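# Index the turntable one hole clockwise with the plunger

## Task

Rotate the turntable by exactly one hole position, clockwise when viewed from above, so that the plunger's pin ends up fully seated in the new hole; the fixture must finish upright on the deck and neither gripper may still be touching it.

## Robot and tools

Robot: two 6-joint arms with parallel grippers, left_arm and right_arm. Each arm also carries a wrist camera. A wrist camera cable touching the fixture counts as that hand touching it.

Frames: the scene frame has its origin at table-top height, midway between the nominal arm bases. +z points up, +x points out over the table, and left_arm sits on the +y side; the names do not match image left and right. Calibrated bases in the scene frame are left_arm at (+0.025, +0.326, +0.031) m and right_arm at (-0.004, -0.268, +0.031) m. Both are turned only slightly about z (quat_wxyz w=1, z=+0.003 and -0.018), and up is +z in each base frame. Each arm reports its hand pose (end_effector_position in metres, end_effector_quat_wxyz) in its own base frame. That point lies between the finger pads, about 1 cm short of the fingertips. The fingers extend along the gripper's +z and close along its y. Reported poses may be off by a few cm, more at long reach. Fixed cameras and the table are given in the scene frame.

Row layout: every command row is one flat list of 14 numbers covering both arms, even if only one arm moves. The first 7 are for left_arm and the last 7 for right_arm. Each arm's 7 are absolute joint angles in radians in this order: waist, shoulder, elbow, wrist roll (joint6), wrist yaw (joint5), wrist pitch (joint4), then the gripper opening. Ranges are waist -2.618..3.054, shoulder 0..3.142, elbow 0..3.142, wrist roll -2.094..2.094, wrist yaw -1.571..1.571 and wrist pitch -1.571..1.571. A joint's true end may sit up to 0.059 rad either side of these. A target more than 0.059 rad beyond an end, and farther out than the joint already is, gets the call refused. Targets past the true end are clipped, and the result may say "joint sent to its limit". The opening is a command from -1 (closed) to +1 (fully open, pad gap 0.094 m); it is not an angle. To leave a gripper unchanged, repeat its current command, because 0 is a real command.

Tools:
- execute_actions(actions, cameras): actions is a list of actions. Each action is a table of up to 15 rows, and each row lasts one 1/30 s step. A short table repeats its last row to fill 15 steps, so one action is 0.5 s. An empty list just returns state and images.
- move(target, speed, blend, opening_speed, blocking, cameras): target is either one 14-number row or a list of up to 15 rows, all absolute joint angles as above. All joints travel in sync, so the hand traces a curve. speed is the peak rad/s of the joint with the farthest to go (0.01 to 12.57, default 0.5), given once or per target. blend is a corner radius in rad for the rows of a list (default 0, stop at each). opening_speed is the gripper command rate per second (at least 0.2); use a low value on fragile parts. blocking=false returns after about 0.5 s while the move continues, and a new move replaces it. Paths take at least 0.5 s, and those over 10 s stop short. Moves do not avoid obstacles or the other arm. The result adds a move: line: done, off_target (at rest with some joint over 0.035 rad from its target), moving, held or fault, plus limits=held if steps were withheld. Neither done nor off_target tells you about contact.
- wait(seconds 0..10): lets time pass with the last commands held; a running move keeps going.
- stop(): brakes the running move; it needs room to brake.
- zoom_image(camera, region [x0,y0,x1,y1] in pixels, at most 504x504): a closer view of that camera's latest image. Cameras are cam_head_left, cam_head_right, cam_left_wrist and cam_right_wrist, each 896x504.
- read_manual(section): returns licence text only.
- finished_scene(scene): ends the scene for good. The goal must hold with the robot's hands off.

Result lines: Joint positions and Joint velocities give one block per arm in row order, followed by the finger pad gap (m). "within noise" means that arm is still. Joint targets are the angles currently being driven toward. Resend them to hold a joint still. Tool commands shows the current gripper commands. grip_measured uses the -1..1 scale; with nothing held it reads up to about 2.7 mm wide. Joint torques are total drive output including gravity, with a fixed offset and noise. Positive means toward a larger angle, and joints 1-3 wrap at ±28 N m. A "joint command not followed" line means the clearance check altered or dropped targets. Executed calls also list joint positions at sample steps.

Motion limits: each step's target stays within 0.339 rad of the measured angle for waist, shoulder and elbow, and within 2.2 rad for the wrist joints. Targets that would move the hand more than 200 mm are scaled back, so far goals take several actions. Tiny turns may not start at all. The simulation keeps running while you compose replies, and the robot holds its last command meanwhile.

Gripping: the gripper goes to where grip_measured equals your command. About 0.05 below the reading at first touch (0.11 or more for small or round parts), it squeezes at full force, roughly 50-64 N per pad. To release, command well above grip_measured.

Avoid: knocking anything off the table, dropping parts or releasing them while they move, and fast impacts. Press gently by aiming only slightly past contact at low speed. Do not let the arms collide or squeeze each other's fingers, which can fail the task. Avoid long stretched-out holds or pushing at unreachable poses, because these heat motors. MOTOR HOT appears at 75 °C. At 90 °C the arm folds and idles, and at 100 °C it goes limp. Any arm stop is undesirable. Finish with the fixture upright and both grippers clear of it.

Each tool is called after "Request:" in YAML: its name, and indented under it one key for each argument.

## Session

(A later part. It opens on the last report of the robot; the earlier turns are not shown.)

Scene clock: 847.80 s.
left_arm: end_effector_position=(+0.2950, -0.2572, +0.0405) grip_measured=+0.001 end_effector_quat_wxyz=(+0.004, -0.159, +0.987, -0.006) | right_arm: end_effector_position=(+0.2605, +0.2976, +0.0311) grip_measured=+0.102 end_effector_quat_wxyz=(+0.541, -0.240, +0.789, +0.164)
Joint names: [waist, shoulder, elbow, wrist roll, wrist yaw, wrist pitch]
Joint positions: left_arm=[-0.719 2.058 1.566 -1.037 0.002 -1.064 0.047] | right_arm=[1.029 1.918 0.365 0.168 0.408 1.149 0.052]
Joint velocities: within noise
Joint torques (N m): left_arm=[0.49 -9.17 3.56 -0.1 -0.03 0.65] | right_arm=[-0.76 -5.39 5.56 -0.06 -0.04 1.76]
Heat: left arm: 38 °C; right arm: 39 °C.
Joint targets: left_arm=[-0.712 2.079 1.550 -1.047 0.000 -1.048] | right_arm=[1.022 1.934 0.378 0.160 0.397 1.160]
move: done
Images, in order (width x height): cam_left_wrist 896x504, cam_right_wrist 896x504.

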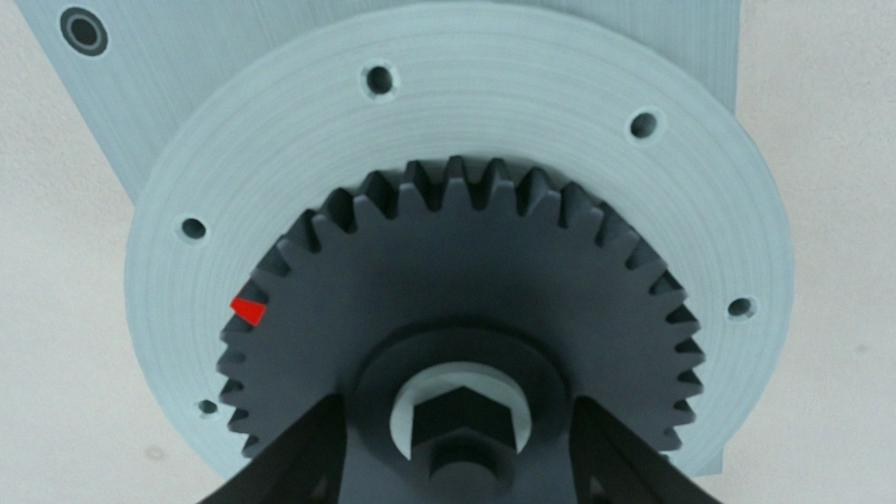

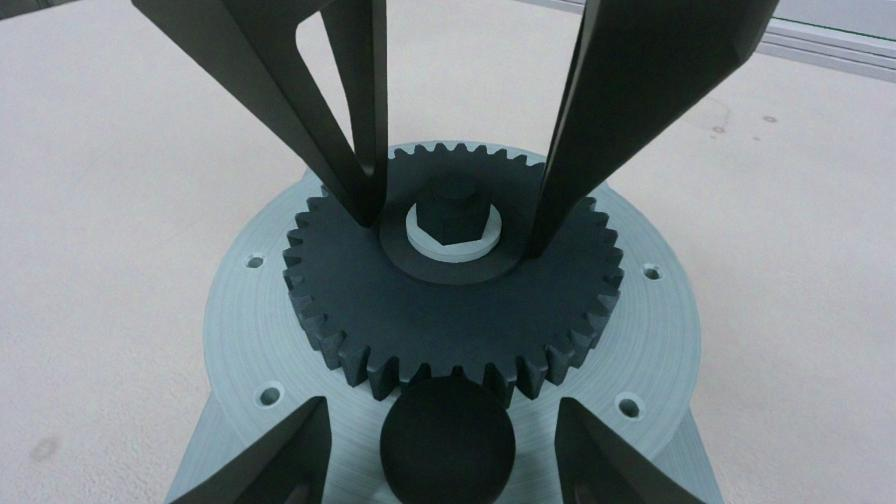

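Request:
move:
  target: [-0.712, 2.079, 1.550, -1.047, 0, -1.048, 0.0, 1.022, 1.934, 0.378, 0.160, 0.397, 1.160, -0.65]
  opening_speed: 0.3
  cameras: ["cam_left_wrist", "cam_right_wrist"]

Scene clock: 946.13 s.
left_arm: end_effector_position=(+0.2951, -0.2574, +0.0405) grip_measured=+0.001 end_effector_quat_wxyz=(+0.004, -0.159, +0.987, -0.007) | right_arm: end_effector_position=(+0.2605, +0.2976, +0.0311) grip_measured=-0.484 end_effector_quat_wxyz=(+0.541, -0.240, +0.789, +0.165)
Joint names: [waist, shoulder, elbow, wrist roll, wrist yaw, wrist pitch]
Joint positions: left_arm=[-0.719 2.058 1.566 -1.037 0.002 -1.063 0.047] | right_arm=[1.029 1.918 0.365 0.168 0.407 1.149 0.024]
Joint velocities: within noise
Joint torques (N m): left_arm=[0.49 -9.11 3.6 -0.09 -0.03 0.61] | right_arm=[-0.7 -5.41 5.53 -0.06 -0.02 1.76]
Heat: left arm: 37 °C; right arm: 39 °C.
Joint targets: left_arm=[-0.712 2.079 1.550 -1.047 0.000 -1.048] | right_arm=[1.022 1.934 0.378 0.160 0.397 1.160]
move: done
Images, in order (width x height): cam_left_wrist 896x504, cam_right_wrist 896x504.

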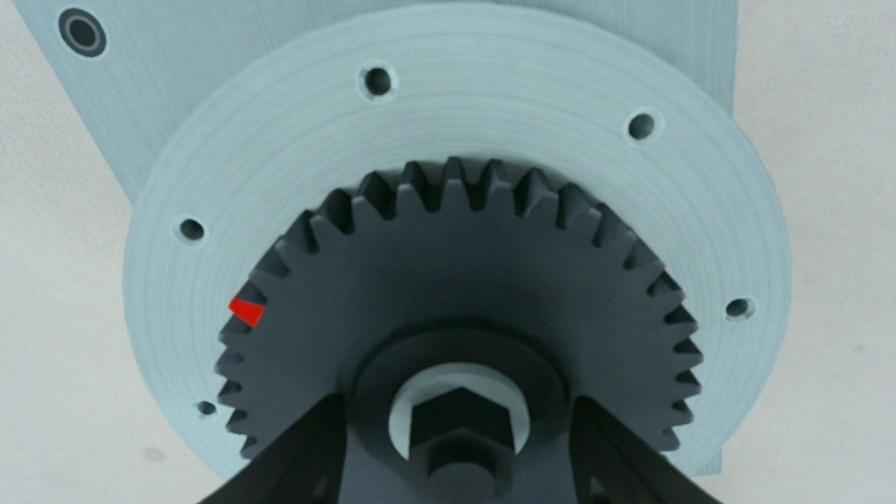

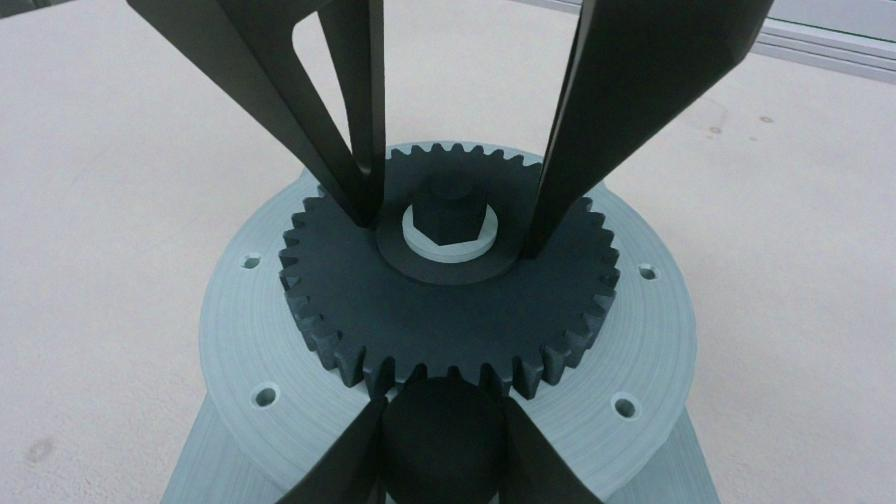

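Request:
move:
  target: [-0.712, 2.079, 1.550, -1.047, 0, -1.048, -0.8, 1.022, 1.934, 0.378, 0.160, 0.397, 1.160, -0.65]
  opening_speed: 0.3
  cameras: ["cam_left_wrist", "cam_right_wrist"]

Request:
zoom_image:
  camera: "cam_right_wrist"
  region: [320, 120, 590, 320]

Scene clock: 956.87 s.
left_arm: end_effector_position=(+0.2957, -0.2568, +0.0402) grip_measured=-0.474 end_effector_quat_wxyz=(+0.004, -0.160, +0.987, -0.007) | right_arm: end_effector_position=(+0.2605, +0.2976, +0.0311) grip_measured=-0.484 end_effector_quat_wxyz=(+0.541, -0.240, +0.789, +0.164)
Joint names: [waist, shoulder, elbow, wrist roll, wrist yaw, wrist pitch]
Joint positions: left_arm=[-0.717 2.058 1.565 -1.038 0.002 -1.061 0.025] | right_arm=[1.029 1.918 0.365 0.168 0.407 1.149 0.024]
Joint velocities: within noise
Joint torques (N m): left_arm=[0.35 -9.1 3.73 -0.09 -0.01 0.6] | right_arm=[-0.72 -5.34 5.56 -0.07 -0.02 1.76]
Heat: left arm: 37 °C; right arm: 39 °C.
Joint targets: left_arm=[-0.712 2.079 1.550 -1.047 0.000 -1.048] | right_arm=[1.022 1.934 0.378 0.160 0.397 1.160]
move: done
Images, in order (width x height): cam_left_wrist 896x504, cam_right_wrist 896x504.

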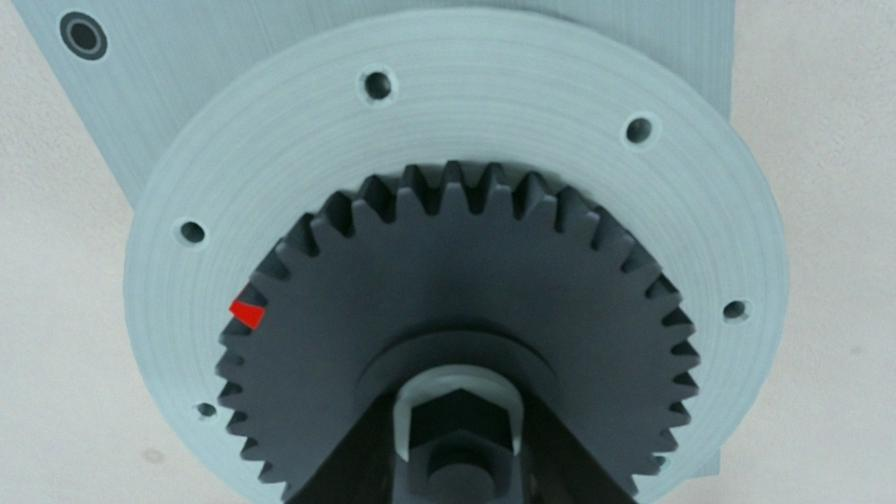

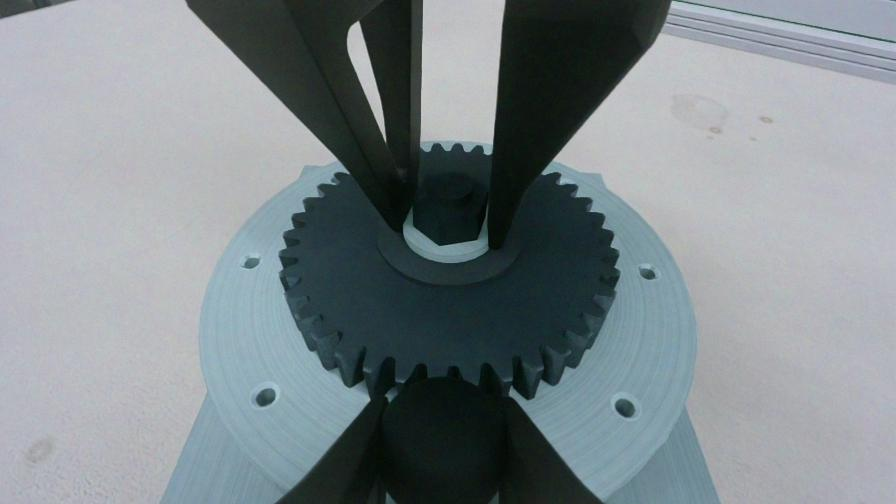

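Scaled by 1.867 from the camera's 896x504 image, which has a finer 1280x720 frame.

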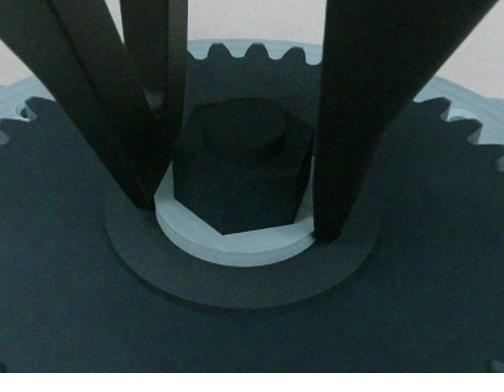

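Request:
move:
  target:
    - [-0.712, 2.079, 1.550, -1.047, 0, -1.048, -0.1, 1.022, 1.934, 0.378, 0.160, 0.397, 1.160, -0.65]
    - [-0.712, 2.055, 1.64, -1.047, 0, -1.160, -0.1, 1.022, 1.934, 0.378, 0.160, 0.397, 1.160, -0.65]
    - [-0.712, 2.0735, 1.560, -1.047, 0, -1.062, -0.1, 1.022, 1.934, 0.378, 0.160, 0.397, 1.160, -0.65]
  speed: 0.3
  cameras: ["cam_left_wrist", "cam_right_wrist"]

Request:
zoom_image:
  camera: "cam_right_wrist"
  region: [320, 120, 590, 320]

Scene clock: 982.03 s.
left_arm: end_effector_position=(+0.2941, -0.2554, +0.0418) grip_measured=-0.102 end_effector_quat_wxyz=(+0.001, -0.160, +0.987, -0.003) | right_arm: end_effector_position=(+0.2605, +0.2976, +0.0311) grip_measured=-0.484 end_effector_quat_wxyz=(+0.541, -0.240, +0.789, +0.164)
Joint names: [waist, shoulder, elbow, wrist roll, wrist yaw, wrist pitch]
Joint positions: left_arm=[-0.717 2.058 1.572 -1.038 0.002 -1.078 0.042] | right_arm=[1.029 1.918 0.365 0.168 0.407 1.149 0.024]
Joint velocities: within noise
Joint torques (N m): left_arm=[0.32 -9.66 3.92 -0.09 -0.02 0.61] | right_arm=[-0.76 -5.39 5.57 -0.06 -0.01 1.77]
Heat: left arm: 37 °C; right arm: 39 °C.
Joint targets: left_arm=[-0.712 2.074 1.560 -1.047 0.000 -1.062] | right_arm=[1.022 1.934 0.378 0.160 0.397 1.160]
move: done
Images, in order (width x height): cam_left_wrist 896x504, cam_right_wrist 896x504.

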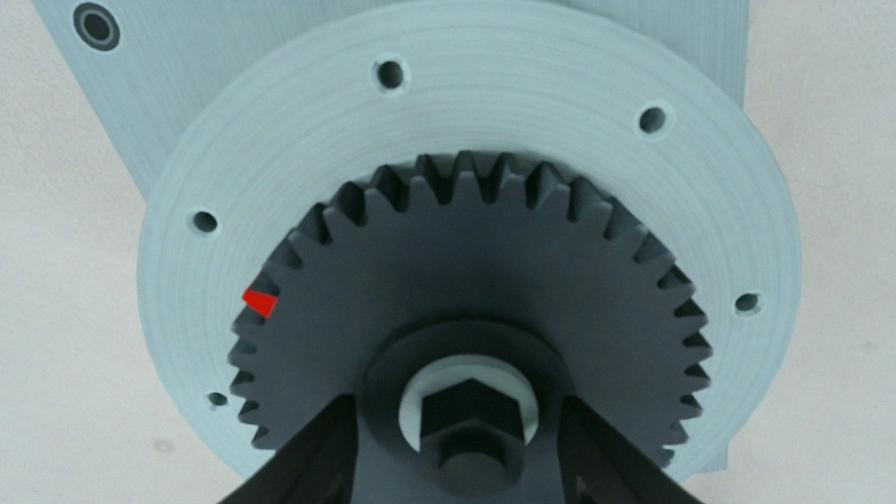

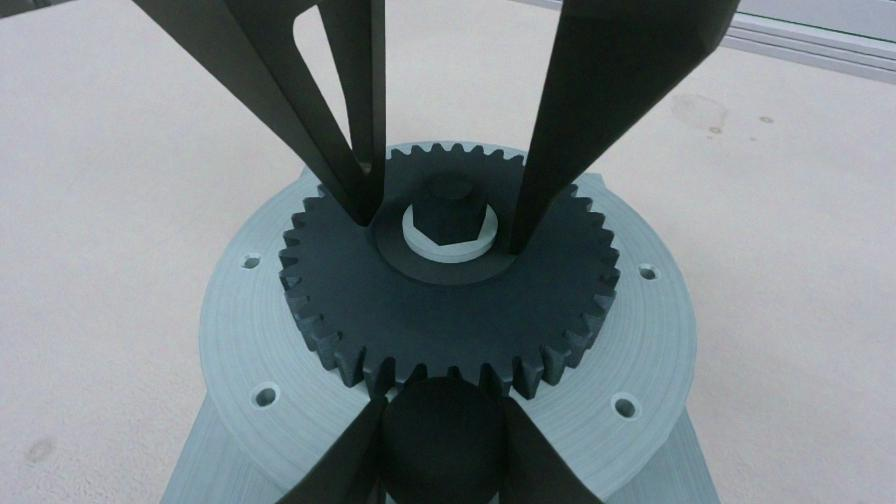

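Scaled by 1.867 from the camera's 896x504 image, which has a finer 1280x720 frame.

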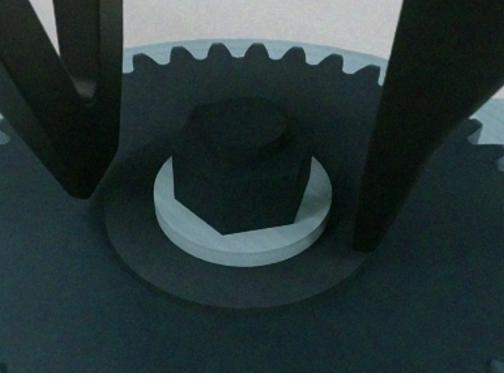

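Request:
move:
  target:
    - [-0.716, 2.065, 1.66, -1.047, 0, -1.170, -0.1, 1.022, 1.934, 0.378, 0.160, 0.397, 1.160, -0.65]
    - [-0.716, 2.0855, 1.589, -1.047, 0, -1.086, -0.1, 1.022, 1.934, 0.378, 0.160, 0.397, 1.160, -0.65]
  speed: 0.3
  cameras: ["cam_left_wrist", "cam_right_wrist"]

Request:
zoom_image:
  camera: "cam_right_wrist"
  region: [320, 120, 590, 320]

Request:
zoom_image:
  camera: "cam_left_wrist"
  region: [300, 300, 620, 504]

Scene clock: 999.77 s.
left_arm: end_effector_position=(+0.2959, -0.2569, +0.0457) grip_measured=-0.102 end_effector_quat_wxyz=(+0.000, -0.160, +0.987, -0.001) | right_arm: end_effector_position=(+0.2605, +0.2976, +0.0311) grip_measured=-0.484 end_effector_quat_wxyz=(+0.541, -0.240, +0.789, +0.164)
Joint names: [waist, shoulder, elbow, wrist roll, wrist yaw, wrist pitch]
Joint positions: left_arm=[-0.717 2.067 1.601 -1.038 0.002 -1.102 0.042] | right_arm=[1.029 1.918 0.365 0.168 0.407 1.149 0.024]
Joint velocities: within noise
Joint torques (N m): left_arm=[0.02 -9.42 3.93 -0.09 -0.03 0.6] | right_arm=[-0.76 -5.41 5.56 -0.06 -0.02 1.76]
Heat: left arm: 37 °C; right arm: 39 °C.
Joint targets: left_arm=[-0.716 2.086 1.589 -1.047 0.000 -1.086] | right_arm=[1.022 1.934 0.378 0.160 0.397 1.160]
move: done
Images, in order (width x height): cam_left_wrist 896x504, cam_right_wrist 896x504.

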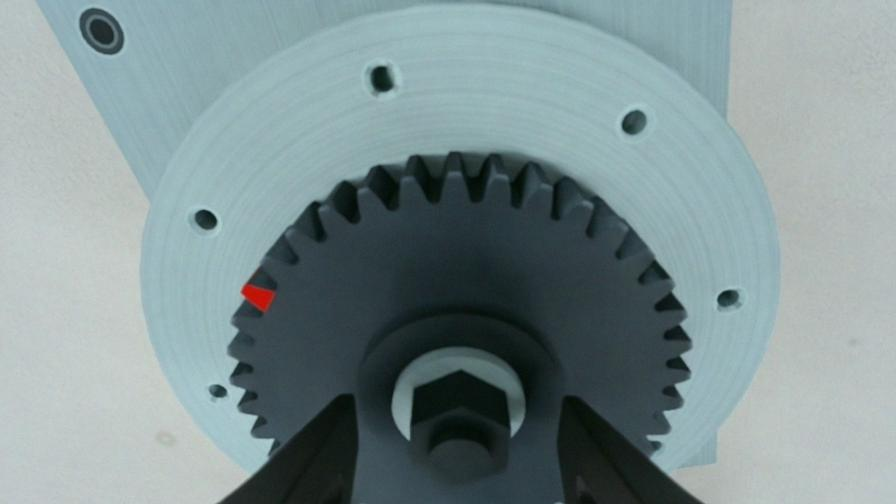

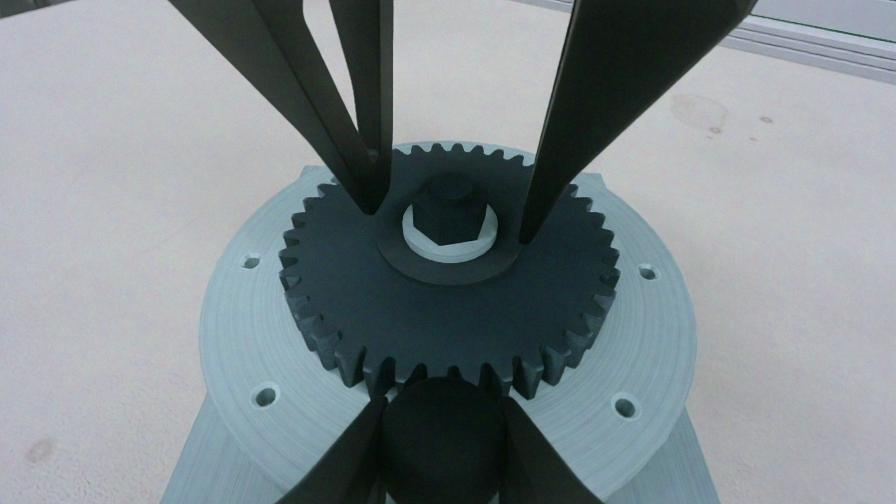

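Scaled by 1.867 from the camera's 896x504 image, which has a finer 1280x720 frame.

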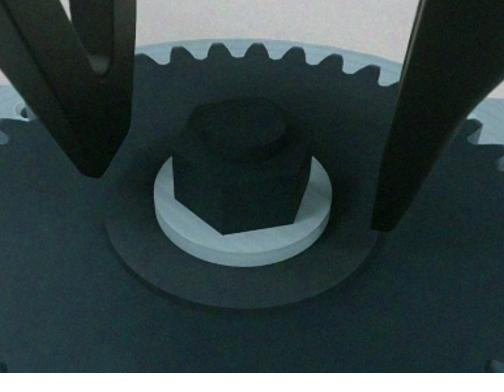

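Scaled by 1.575 from the camera's 896x504 image, which has a finer 1280x720 frame.

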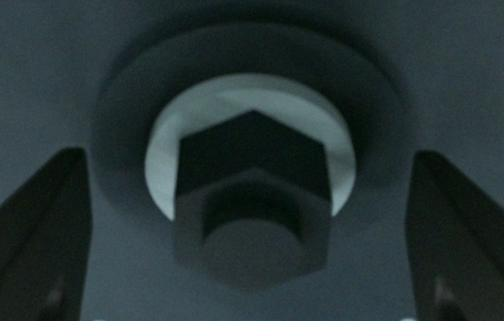

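Request:
move:
  target: [-0.716, 2.0885, 1.5825, -1.047, 0, -1.0765, -0.1, 1.022, 1.934, 0.378, 0.160, 0.397, 1.160, -0.65]
  speed: 0.3
  cameras: ["cam_left_wrist"]

Request:
move:
  target: [-0.716, 2.0885, 1.5825, -1.047, 0, -1.0765, -0.85, 1.022, 1.934, 0.378, 0.160, 0.397, 1.160, -0.65]
  opening_speed: 0.3
  cameras: ["cam_left_wrist", "cam_right_wrist"]

Request:
zoom_image:
  camera: "cam_right_wrist"
  region: [320, 120, 590, 320]

Scene clock: 1019.60 s.
left_arm: end_effector_position=(+0.2977, -0.2585, +0.0457) grip_measured=-0.102 end_effector_quat_wxyz=(+0.003, -0.160, +0.987, -0.005) | right_arm: end_effector_position=(+0.2605, +0.2976, +0.0311) grip_measured=-0.484 end_effector_quat_wxyz=(+0.541, -0.240, +0.789, +0.164)
Joint names: [waist, shoulder, elbow, wrist roll, wrist yaw, wrist pitch]
Joint positions: left_arm=[-0.717 2.067 1.601 -1.038 0.002 -1.093 0.042] | right_arm=[1.029 1.918 0.365 0.168 0.407 1.149 0.024]
Joint velocities: within noise
Joint torques (N m): left_arm=[0.03 -9.16 3.48 -0.1 -0.03 0.64] | right_arm=[-0.76 -5.38 5.57 -0.05 -0.03 1.77]
Heat: left arm: 37 °C; right arm: 39 °C.
Joint targets: left_arm=[-0.716 2.089 1.582 -1.047 0.000 -1.076] | right_arm=[1.022 1.934 0.378 0.160 0.397 1.160]
move: done
Images, in order (width x height): cam_left_wrist 896x504.

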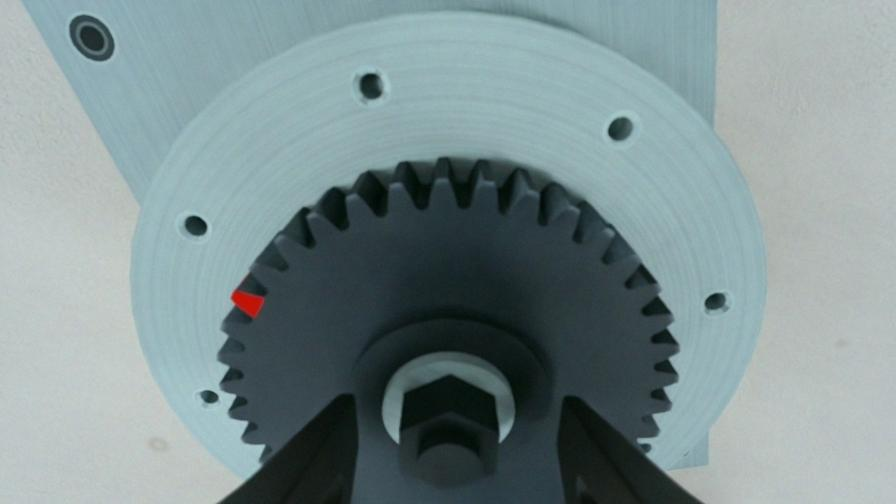

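Scene clock: 1022.30 s.
left_arm: end_effector_position=(+0.2965, -0.2574, +0.0443) grip_measured=-0.625 end_effector_quat_wxyz=(+0.001, -0.160, +0.987, -0.003) | right_arm: end_effector_position=(+0.2605, +0.2976, +0.0311) grip_measured=-0.484 end_effector_quat_wxyz=(+0.541, -0.240, +0.789, +0.164)
Joint names: [waist, shoulder, elbow, wrist roll, wrist yaw, wrist pitch]
Joint positions: left_arm=[-0.717 2.067 1.595 -1.038 0.002 -1.092 0.018] | right_arm=[1.029 1.918 0.365 0.168 0.407 1.149 0.024]
Joint velocities: within noise
Joint torques (N m): left_arm=[-0.01 -9.18 3.88 -0.08 -0.03 0.6] | right_arm=[-0.75 -5.37 5.59 -0.04 -0.02 1.76]
Heat: left arm: 37 °C; right arm: 39 °C.
Joint targets: left_arm=[-0.716 2.089 1.582 -1.047 0.000 -1.077] | right_arm=[1.022 1.934 0.378 0.160 0.397 1.160]
move: done
Images, in order (width x height): cam_left_wrist 896x504, cam_right_wrist 896x504.

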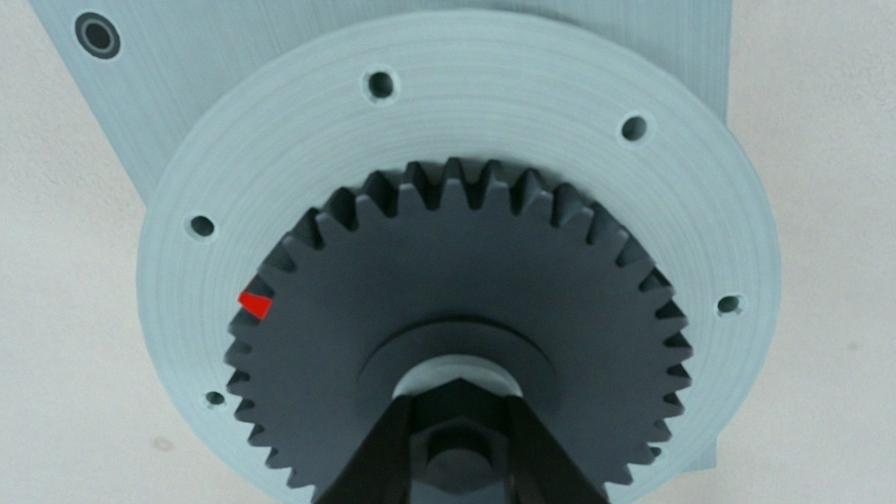

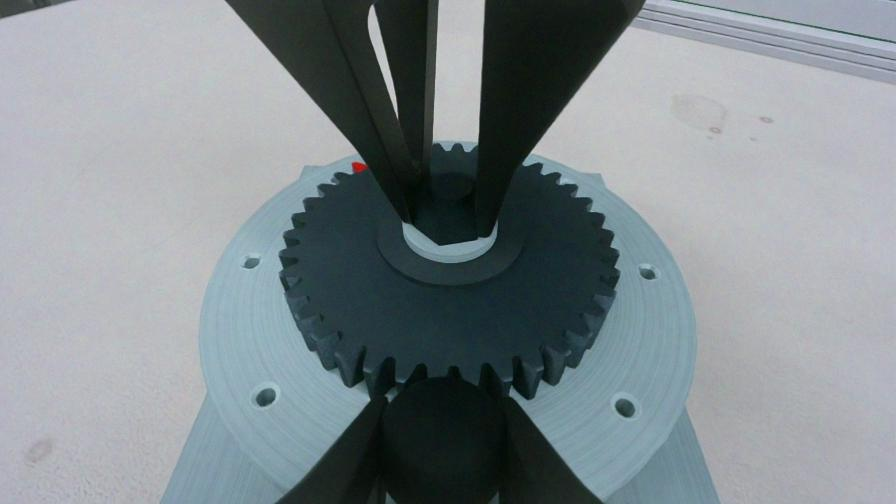

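Scaled by 1.867 from the camera's 896x504 image, which has a finer 1280x720 frame.

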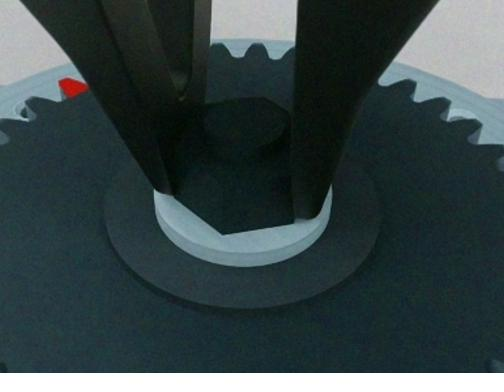

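Request:
move:
  target: [-0.716, 2.0885, 1.5825, -1.047, 0, -1.0765, -0.85, 1.022, 1.890, 0.379, 0.160, 0.397, 1.116, -0.65]
  speed: 0.15
  cameras: ["cam_left_wrist", "cam_right_wrist"]

Scene clock: 1046.13 s.
left_arm: end_effector_position=(+0.2965, -0.2574, +0.0443) grip_measured=-0.625 end_effector_quat_wxyz=(+0.001, -0.160, +0.987, -0.003) | right_arm: end_effector_position=(+0.2604, +0.2975, +0.0309) grip_measured=-0.484 end_effector_quat_wxyz=(+0.540, -0.241, +0.790, +0.163)
Joint names: [waist, shoulder, elbow, wrist roll, wrist yaw, wrist pitch]
Joint positions: left_arm=[-0.717 2.067 1.595 -1.038 0.002 -1.092 0.018] | right_arm=[1.029 1.913 0.366 0.168 0.407 1.139 0.024]
Joint velocities: within noise
Joint torques (N m): left_arm=[-0.01 -9.18 3.89 -0.09 -0.03 0.6] | right_arm=[-0.72 -8.54 5.59 -0.05 -0.04 1.46]
Heat: left arm: 36 °C; right arm: 39 °C.
Joint targets: left_arm=[-0.716 2.089 1.582 -1.047 0.000 -1.077] | right_arm=[1.022 1.890 0.379 0.160 0.397 1.116]
move: done
Images, in order (width x height): cam_left_wrist 896x504, cam_right_wrist 896x504.

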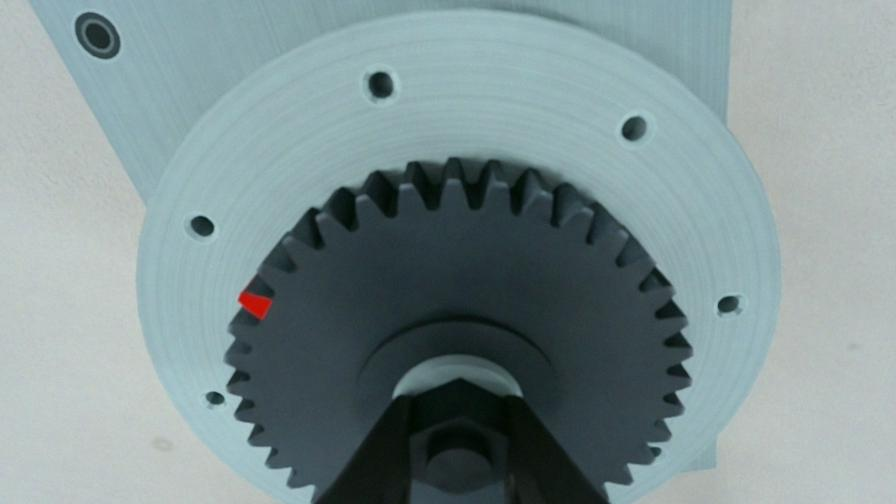

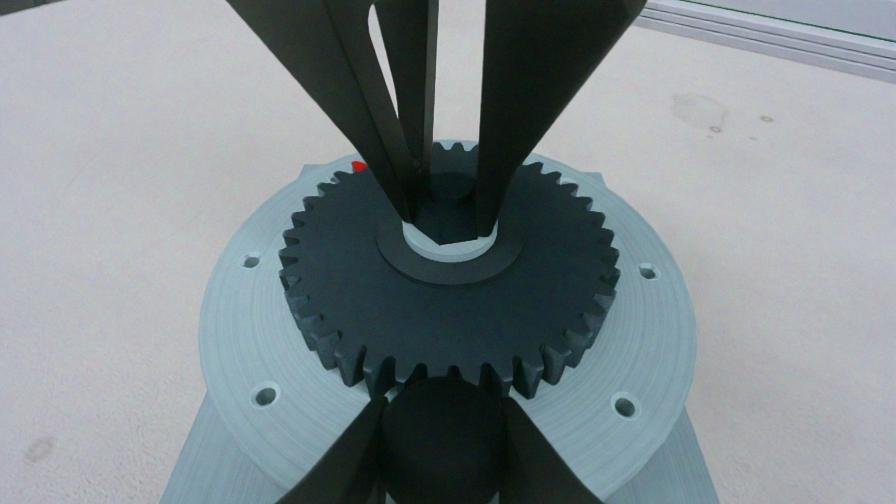

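Request:
move:
  target: [-0.716, 2.0885, 1.5825, -1.047, 0, -1.0765, -0.85, 1.022, 1.865, 0.379, 0.160, 0.397, 1.090, -0.65]
  speed: 0.15
  cameras: ["cam_left_wrist", "cam_right_wrist"]

Scene clock: 1053.20 s.
left_arm: end_effector_position=(+0.2965, -0.2574, +0.0443) grip_measured=-0.625 end_effector_quat_wxyz=(+0.001, -0.160, +0.987, -0.003) | right_arm: end_effector_position=(+0.2606, +0.2969, +0.0310) grip_measured=-0.485 end_effector_quat_wxyz=(+0.535, -0.243, +0.793, +0.159)
Joint names: [waist, shoulder, elbow, wrist roll, wrist yaw, wrist pitch]
Joint positions: left_arm=[-0.717 2.067 1.595 -1.038 0.002 -1.092 0.018] | right_arm=[1.027 1.895 0.371 0.168 0.407 1.102 0.024]
Joint velocities: within noise
Joint torques (N m): left_arm=[0.03 -9.16 3.86 -0.09 -0.01 0.59] | right_arm=[-0.61 -8.91 5.26 -0.07 -0.03 1.54]
Heat: left arm: 36 °C; right arm: 40 °C.
Joint targets: left_arm=[-0.716 2.089 1.582 -1.047 0.000 -1.077] | right_arm=[1.022 1.865 0.379 0.160 0.397 1.090]
move: done
Images, in order (width x height): cam_left_wrist 896x504, cam_right_wrist 896x504.

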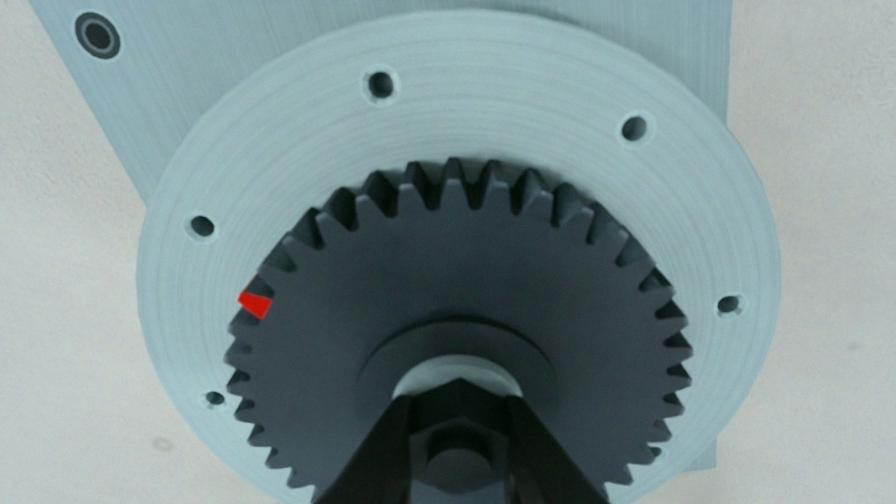

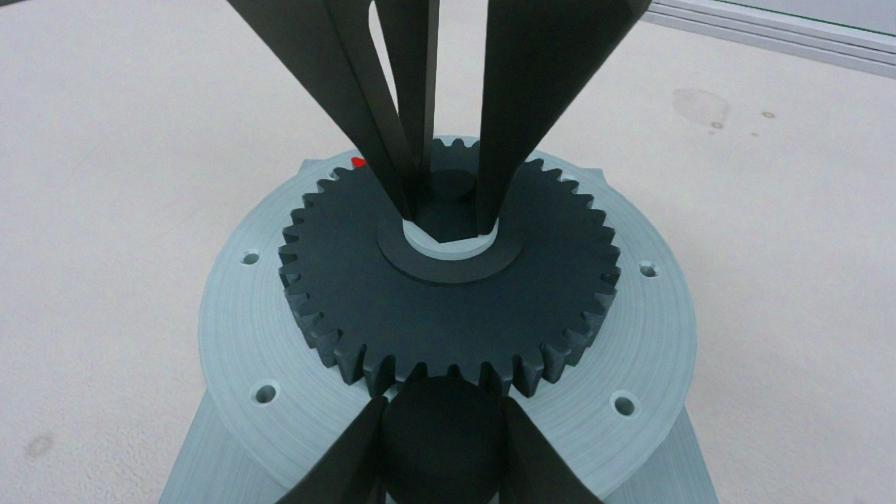

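Request:
move:
  target: [-0.716, 2.0885, 1.5825, -1.047, 0, -1.0765, -0.85, 1.022, 1.840, 0.379, 0.160, 0.397, 1.080, -0.65]
  speed: 0.15
  cameras: ["cam_left_wrist", "cam_right_wrist"]

Scene clock: 1060.63 s.
left_arm: end_effector_position=(+0.2965, -0.2574, +0.0443) grip_measured=-0.625 end_effector_quat_wxyz=(+0.001, -0.160, +0.987, -0.003) | right_arm: end_effector_position=(+0.2606, +0.2969, +0.0315) grip_measured=-0.485 end_effector_quat_wxyz=(+0.531, -0.245, +0.795, +0.158)
Joint names: [waist, shoulder, elbow, wrist roll, wrist yaw, wrist pitch]
Joint positions: left_arm=[-0.717 2.067 1.595 -1.038 0.002 -1.092 0.018] | right_arm=[1.025 1.879 0.375 0.168 0.401 1.071 0.024]
Joint velocities: within noise
Joint torques (N m): left_arm=[0.01 -9.17 3.88 -0.09 -0.02 0.59] | right_arm=[-0.39 -9.63 5 -0.04 0.04 1.76]
Heat: left arm: 36 °C; right arm: 40 °C.
Joint targets: left_arm=[-0.716 2.089 1.582 -1.047 0.000 -1.077] | right_arm=[1.022 1.840 0.379 0.160 0.397 1.080]
move: off_target (right_arm); right_arm: the shoulder is farthest, 0.039 rad from its target
Images, in order (width x height): cam_left_wrist 896x504, cam_right_wrist 896x504.

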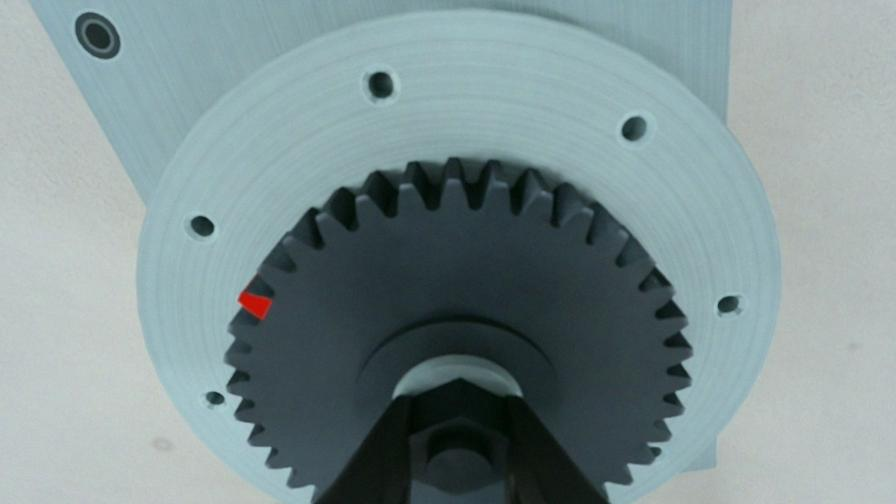

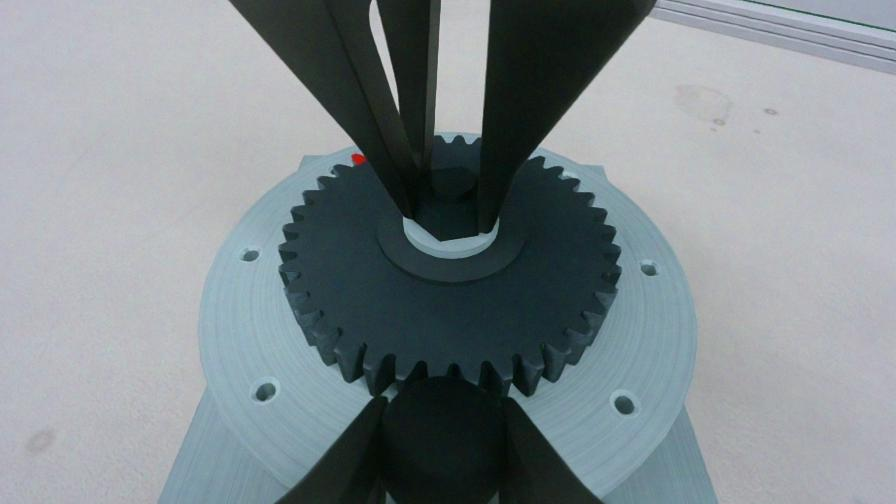

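Request:
move:
  target: [-0.716, 2.0885, 1.5825, -1.047, 0, -1.0765, -0.85, 1.022, 1.810, 0.379, 0.160, 0.397, 1.080, -0.65]
  speed: 0.15
  cameras: ["cam_left_wrist", "cam_right_wrist"]

Scene clock: 1066.70 s.
left_arm: end_effector_position=(+0.2965, -0.2574, +0.0443) grip_measured=-0.625 end_effector_quat_wxyz=(+0.001, -0.160, +0.987, -0.003) | right_arm: end_effector_position=(+0.2603, +0.2966, +0.0319) grip_measured=-0.485 end_effector_quat_wxyz=(+0.527, -0.248, +0.798, +0.156)
Joint names: [waist, shoulder, elbow, wrist roll, wrist yaw, wrist pitch]
Joint positions: left_arm=[-0.717 2.067 1.595 -1.038 0.002 -1.092 0.018] | right_arm=[1.022 1.861 0.378 0.168 0.394 1.039 0.024]
Joint velocities: within noise
Joint torques (N m): left_arm=[0.02 -9.14 3.86 -0.1 -0.02 0.6] | right_arm=[-0.12 -10.55 4.85 -0.06 0.12 2.02]
Heat: left arm: 36 °C; right arm: 40 °C.
Joint targets: left_arm=[-0.716 2.089 1.582 -1.047 0.000 -1.077] | right_arm=[1.022 1.810 0.379 0.160 0.397 1.080]
move: off_target (right_arm); right_arm: the shoulder is farthest, 0.051 rad from its target
Images, in order (width x height): cam_left_wrist 896x504, cam_right_wrist 896x504.

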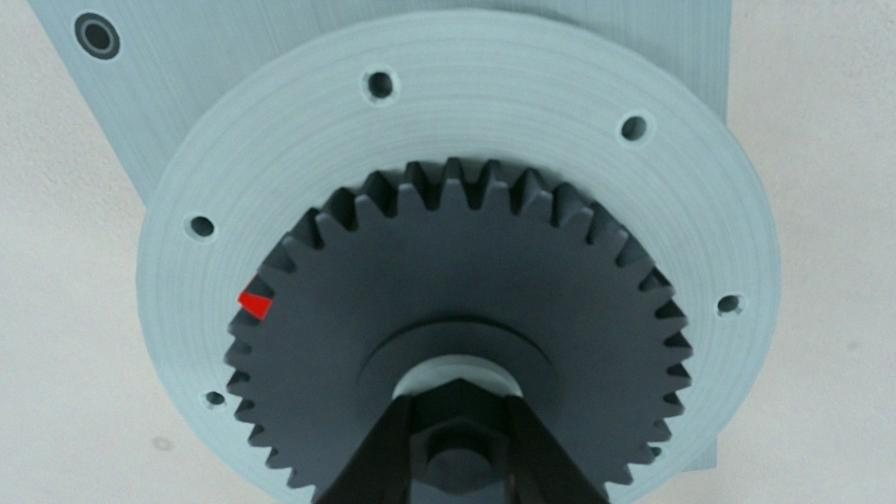

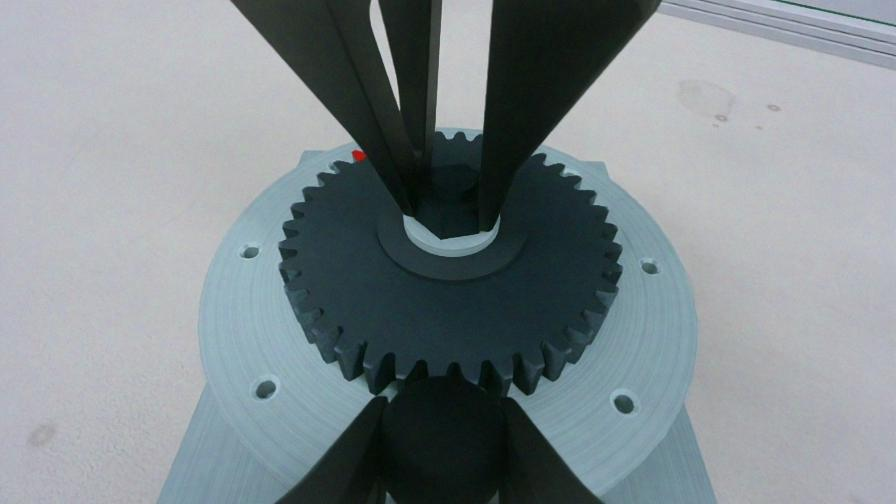

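Request:
move:
  target: [-0.716, 2.0885, 1.5825, -1.047, 0, -1.0765, -0.85, 1.022, 1.810, 0.379, 0.160, 0.397, 1.180, -0.65]
  speed: 0.15
  cameras: ["cam_left_wrist", "cam_right_wrist"]

Scene clock: 1085.37 s.
left_arm: end_effector_position=(+0.2965, -0.2574, +0.0443) grip_measured=-0.625 end_effector_quat_wxyz=(+0.001, -0.160, +0.987, -0.003) | right_arm: end_effector_position=(+0.2606, +0.2972, +0.0332) grip_measured=-0.485 end_effector_quat_wxyz=(+0.528, -0.247, +0.797, +0.158)
Joint names: [waist, shoulder, elbow, wrist roll, wrist yaw, wrist pitch]
Joint positions: left_arm=[-0.717 2.067 1.595 -1.038 0.002 -1.092 0.018] | right_arm=[1.022 1.86 0.378 0.168 0.394 1.044 0.024]
Joint velocities: within noise
Joint torques (N m): left_arm=[0.02 -9.14 3.88 -0.1 -0.03 0.59] | right_arm=[-0.12 -10.48 4.83 -0.06 0.1 2.88]
Heat: left arm: 36 °C; right arm: 41 °C.
Joint targets: left_arm=[-0.716 2.089 1.582 -1.047 0.000 -1.077] | right_arm=[1.022 1.810 0.379 0.160 0.397 1.180]
move: off_target (right_arm); right_arm: the wrist pitch is farthest, 0.136 rad from its target
Images, in order (width x height): cam_left_wrist 896x504, cam_right_wrist 896x504.

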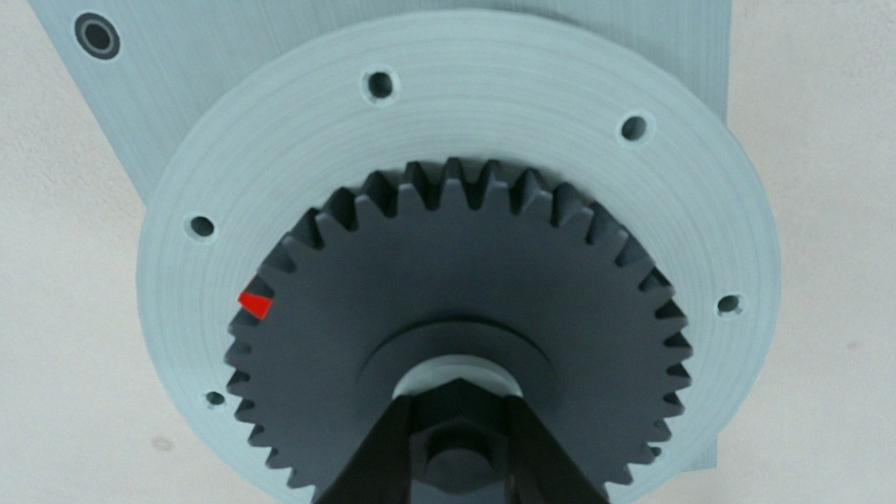

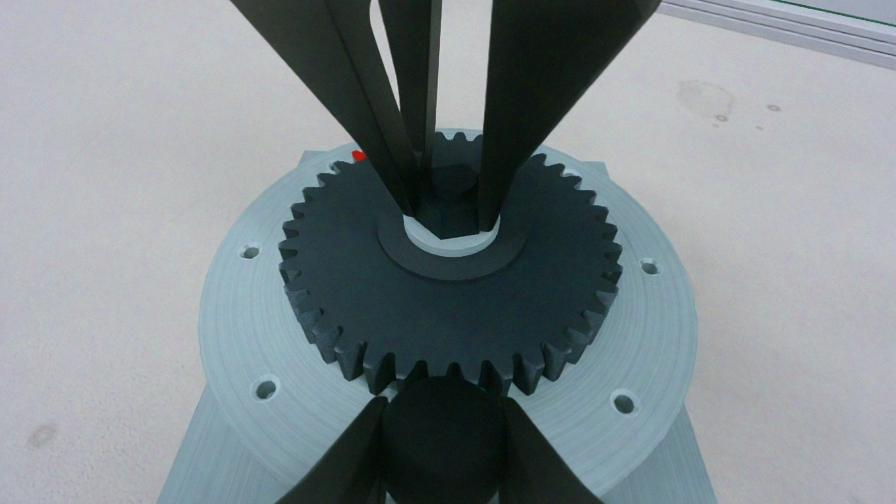

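Request:
move:
  target: [-0.716, 2.0885, 1.5825, -1.047, 0, -1.0765, -0.85, 1.022, 1.810, 0.379, 0.160, 0.397, 1.300, -0.65]
  speed: 0.15
  cameras: ["cam_left_wrist", "cam_right_wrist"]

Scene clock: 1091.33 s.
left_arm: end_effector_position=(+0.2964, -0.2575, +0.0443) grip_measured=-0.625 end_effector_quat_wxyz=(+0.001, -0.160, +0.987, -0.003) | right_arm: end_effector_position=(+0.2605, +0.2974, +0.0375) grip_measured=-0.485 end_effector_quat_wxyz=(+0.535, -0.244, +0.792, +0.166)
Joint names: [waist, shoulder, elbow, wrist roll, wrist yaw, wrist pitch]
Joint positions: left_arm=[-0.717 2.067 1.595 -1.038 0.002 -1.092 0.018] | right_arm=[1.021 1.86 0.368 0.168 0.389 1.079 0.024]
Joint velocities: within noise
Joint torques (N m): left_arm=[0.03 -9.13 3.92 -0.08 -0.02 0.6] | right_arm=[0.05 -10.47 5.74 -0.05 0.13 3.67]
Heat: left arm: 36 °C; right arm: 44 °C.
Joint targets: left_arm=[-0.716 2.089 1.582 -1.047 0.000 -1.077] | right_arm=[1.022 1.810 0.379 0.160 0.397 1.300]
move: off_target (right_arm); right_arm: the wrist pitch is farthest, 0.221 rad from its target
Images, in order (width x height): cam_left_wrist 896x504, cam_right_wrist 896x504.

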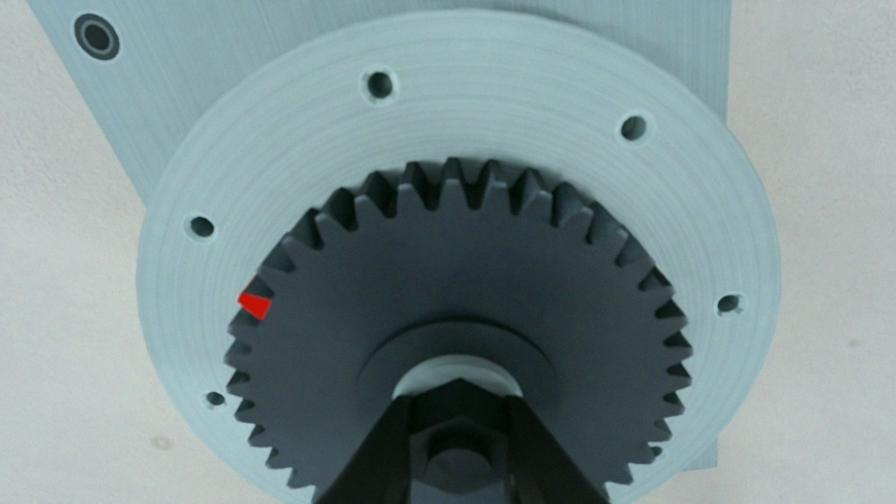

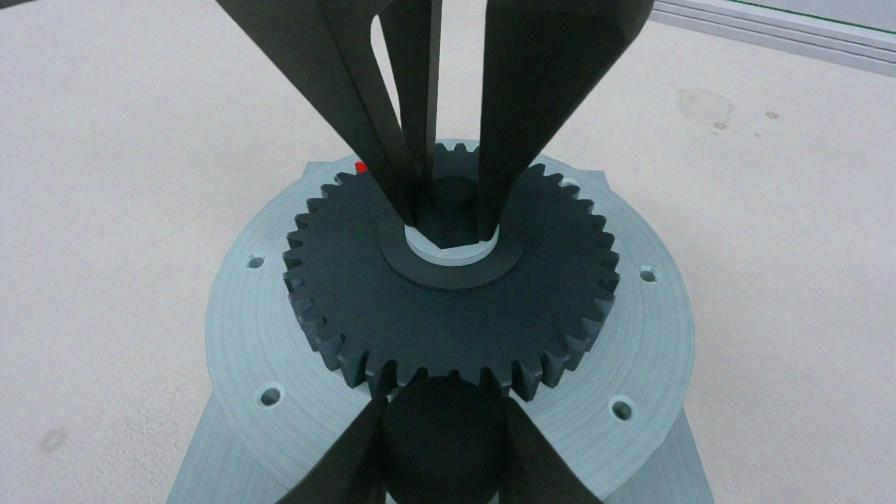

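Request:
zoom_image:
  camera: "cam_right_wrist"
  region: [320, 120, 590, 320]

Request:
zoom_image:
  camera: "cam_right_wrist"
  region: [250, 304, 650, 504]

Scaled by 1.867 from the camera's 896x504 image, which has a finer 1280x720 frame.

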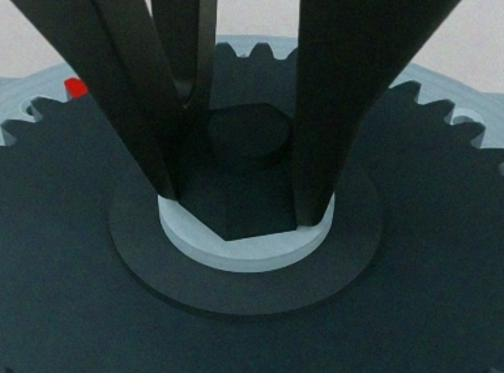

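Scaled by 1.260 from the camera's 896x504 image, which has a finer 1280x720 frame.

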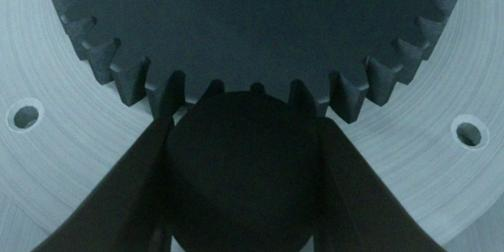

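Request:
zoom_image:
  camera: "cam_right_wrist"
  region: [600, 0, 896, 200]

Scaled by 1.703 from the camera's 896x504 image, which has a finer 1280x720 frame.

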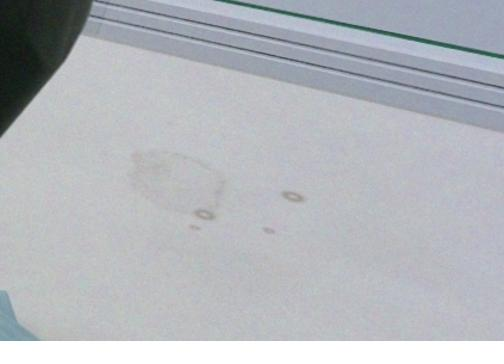

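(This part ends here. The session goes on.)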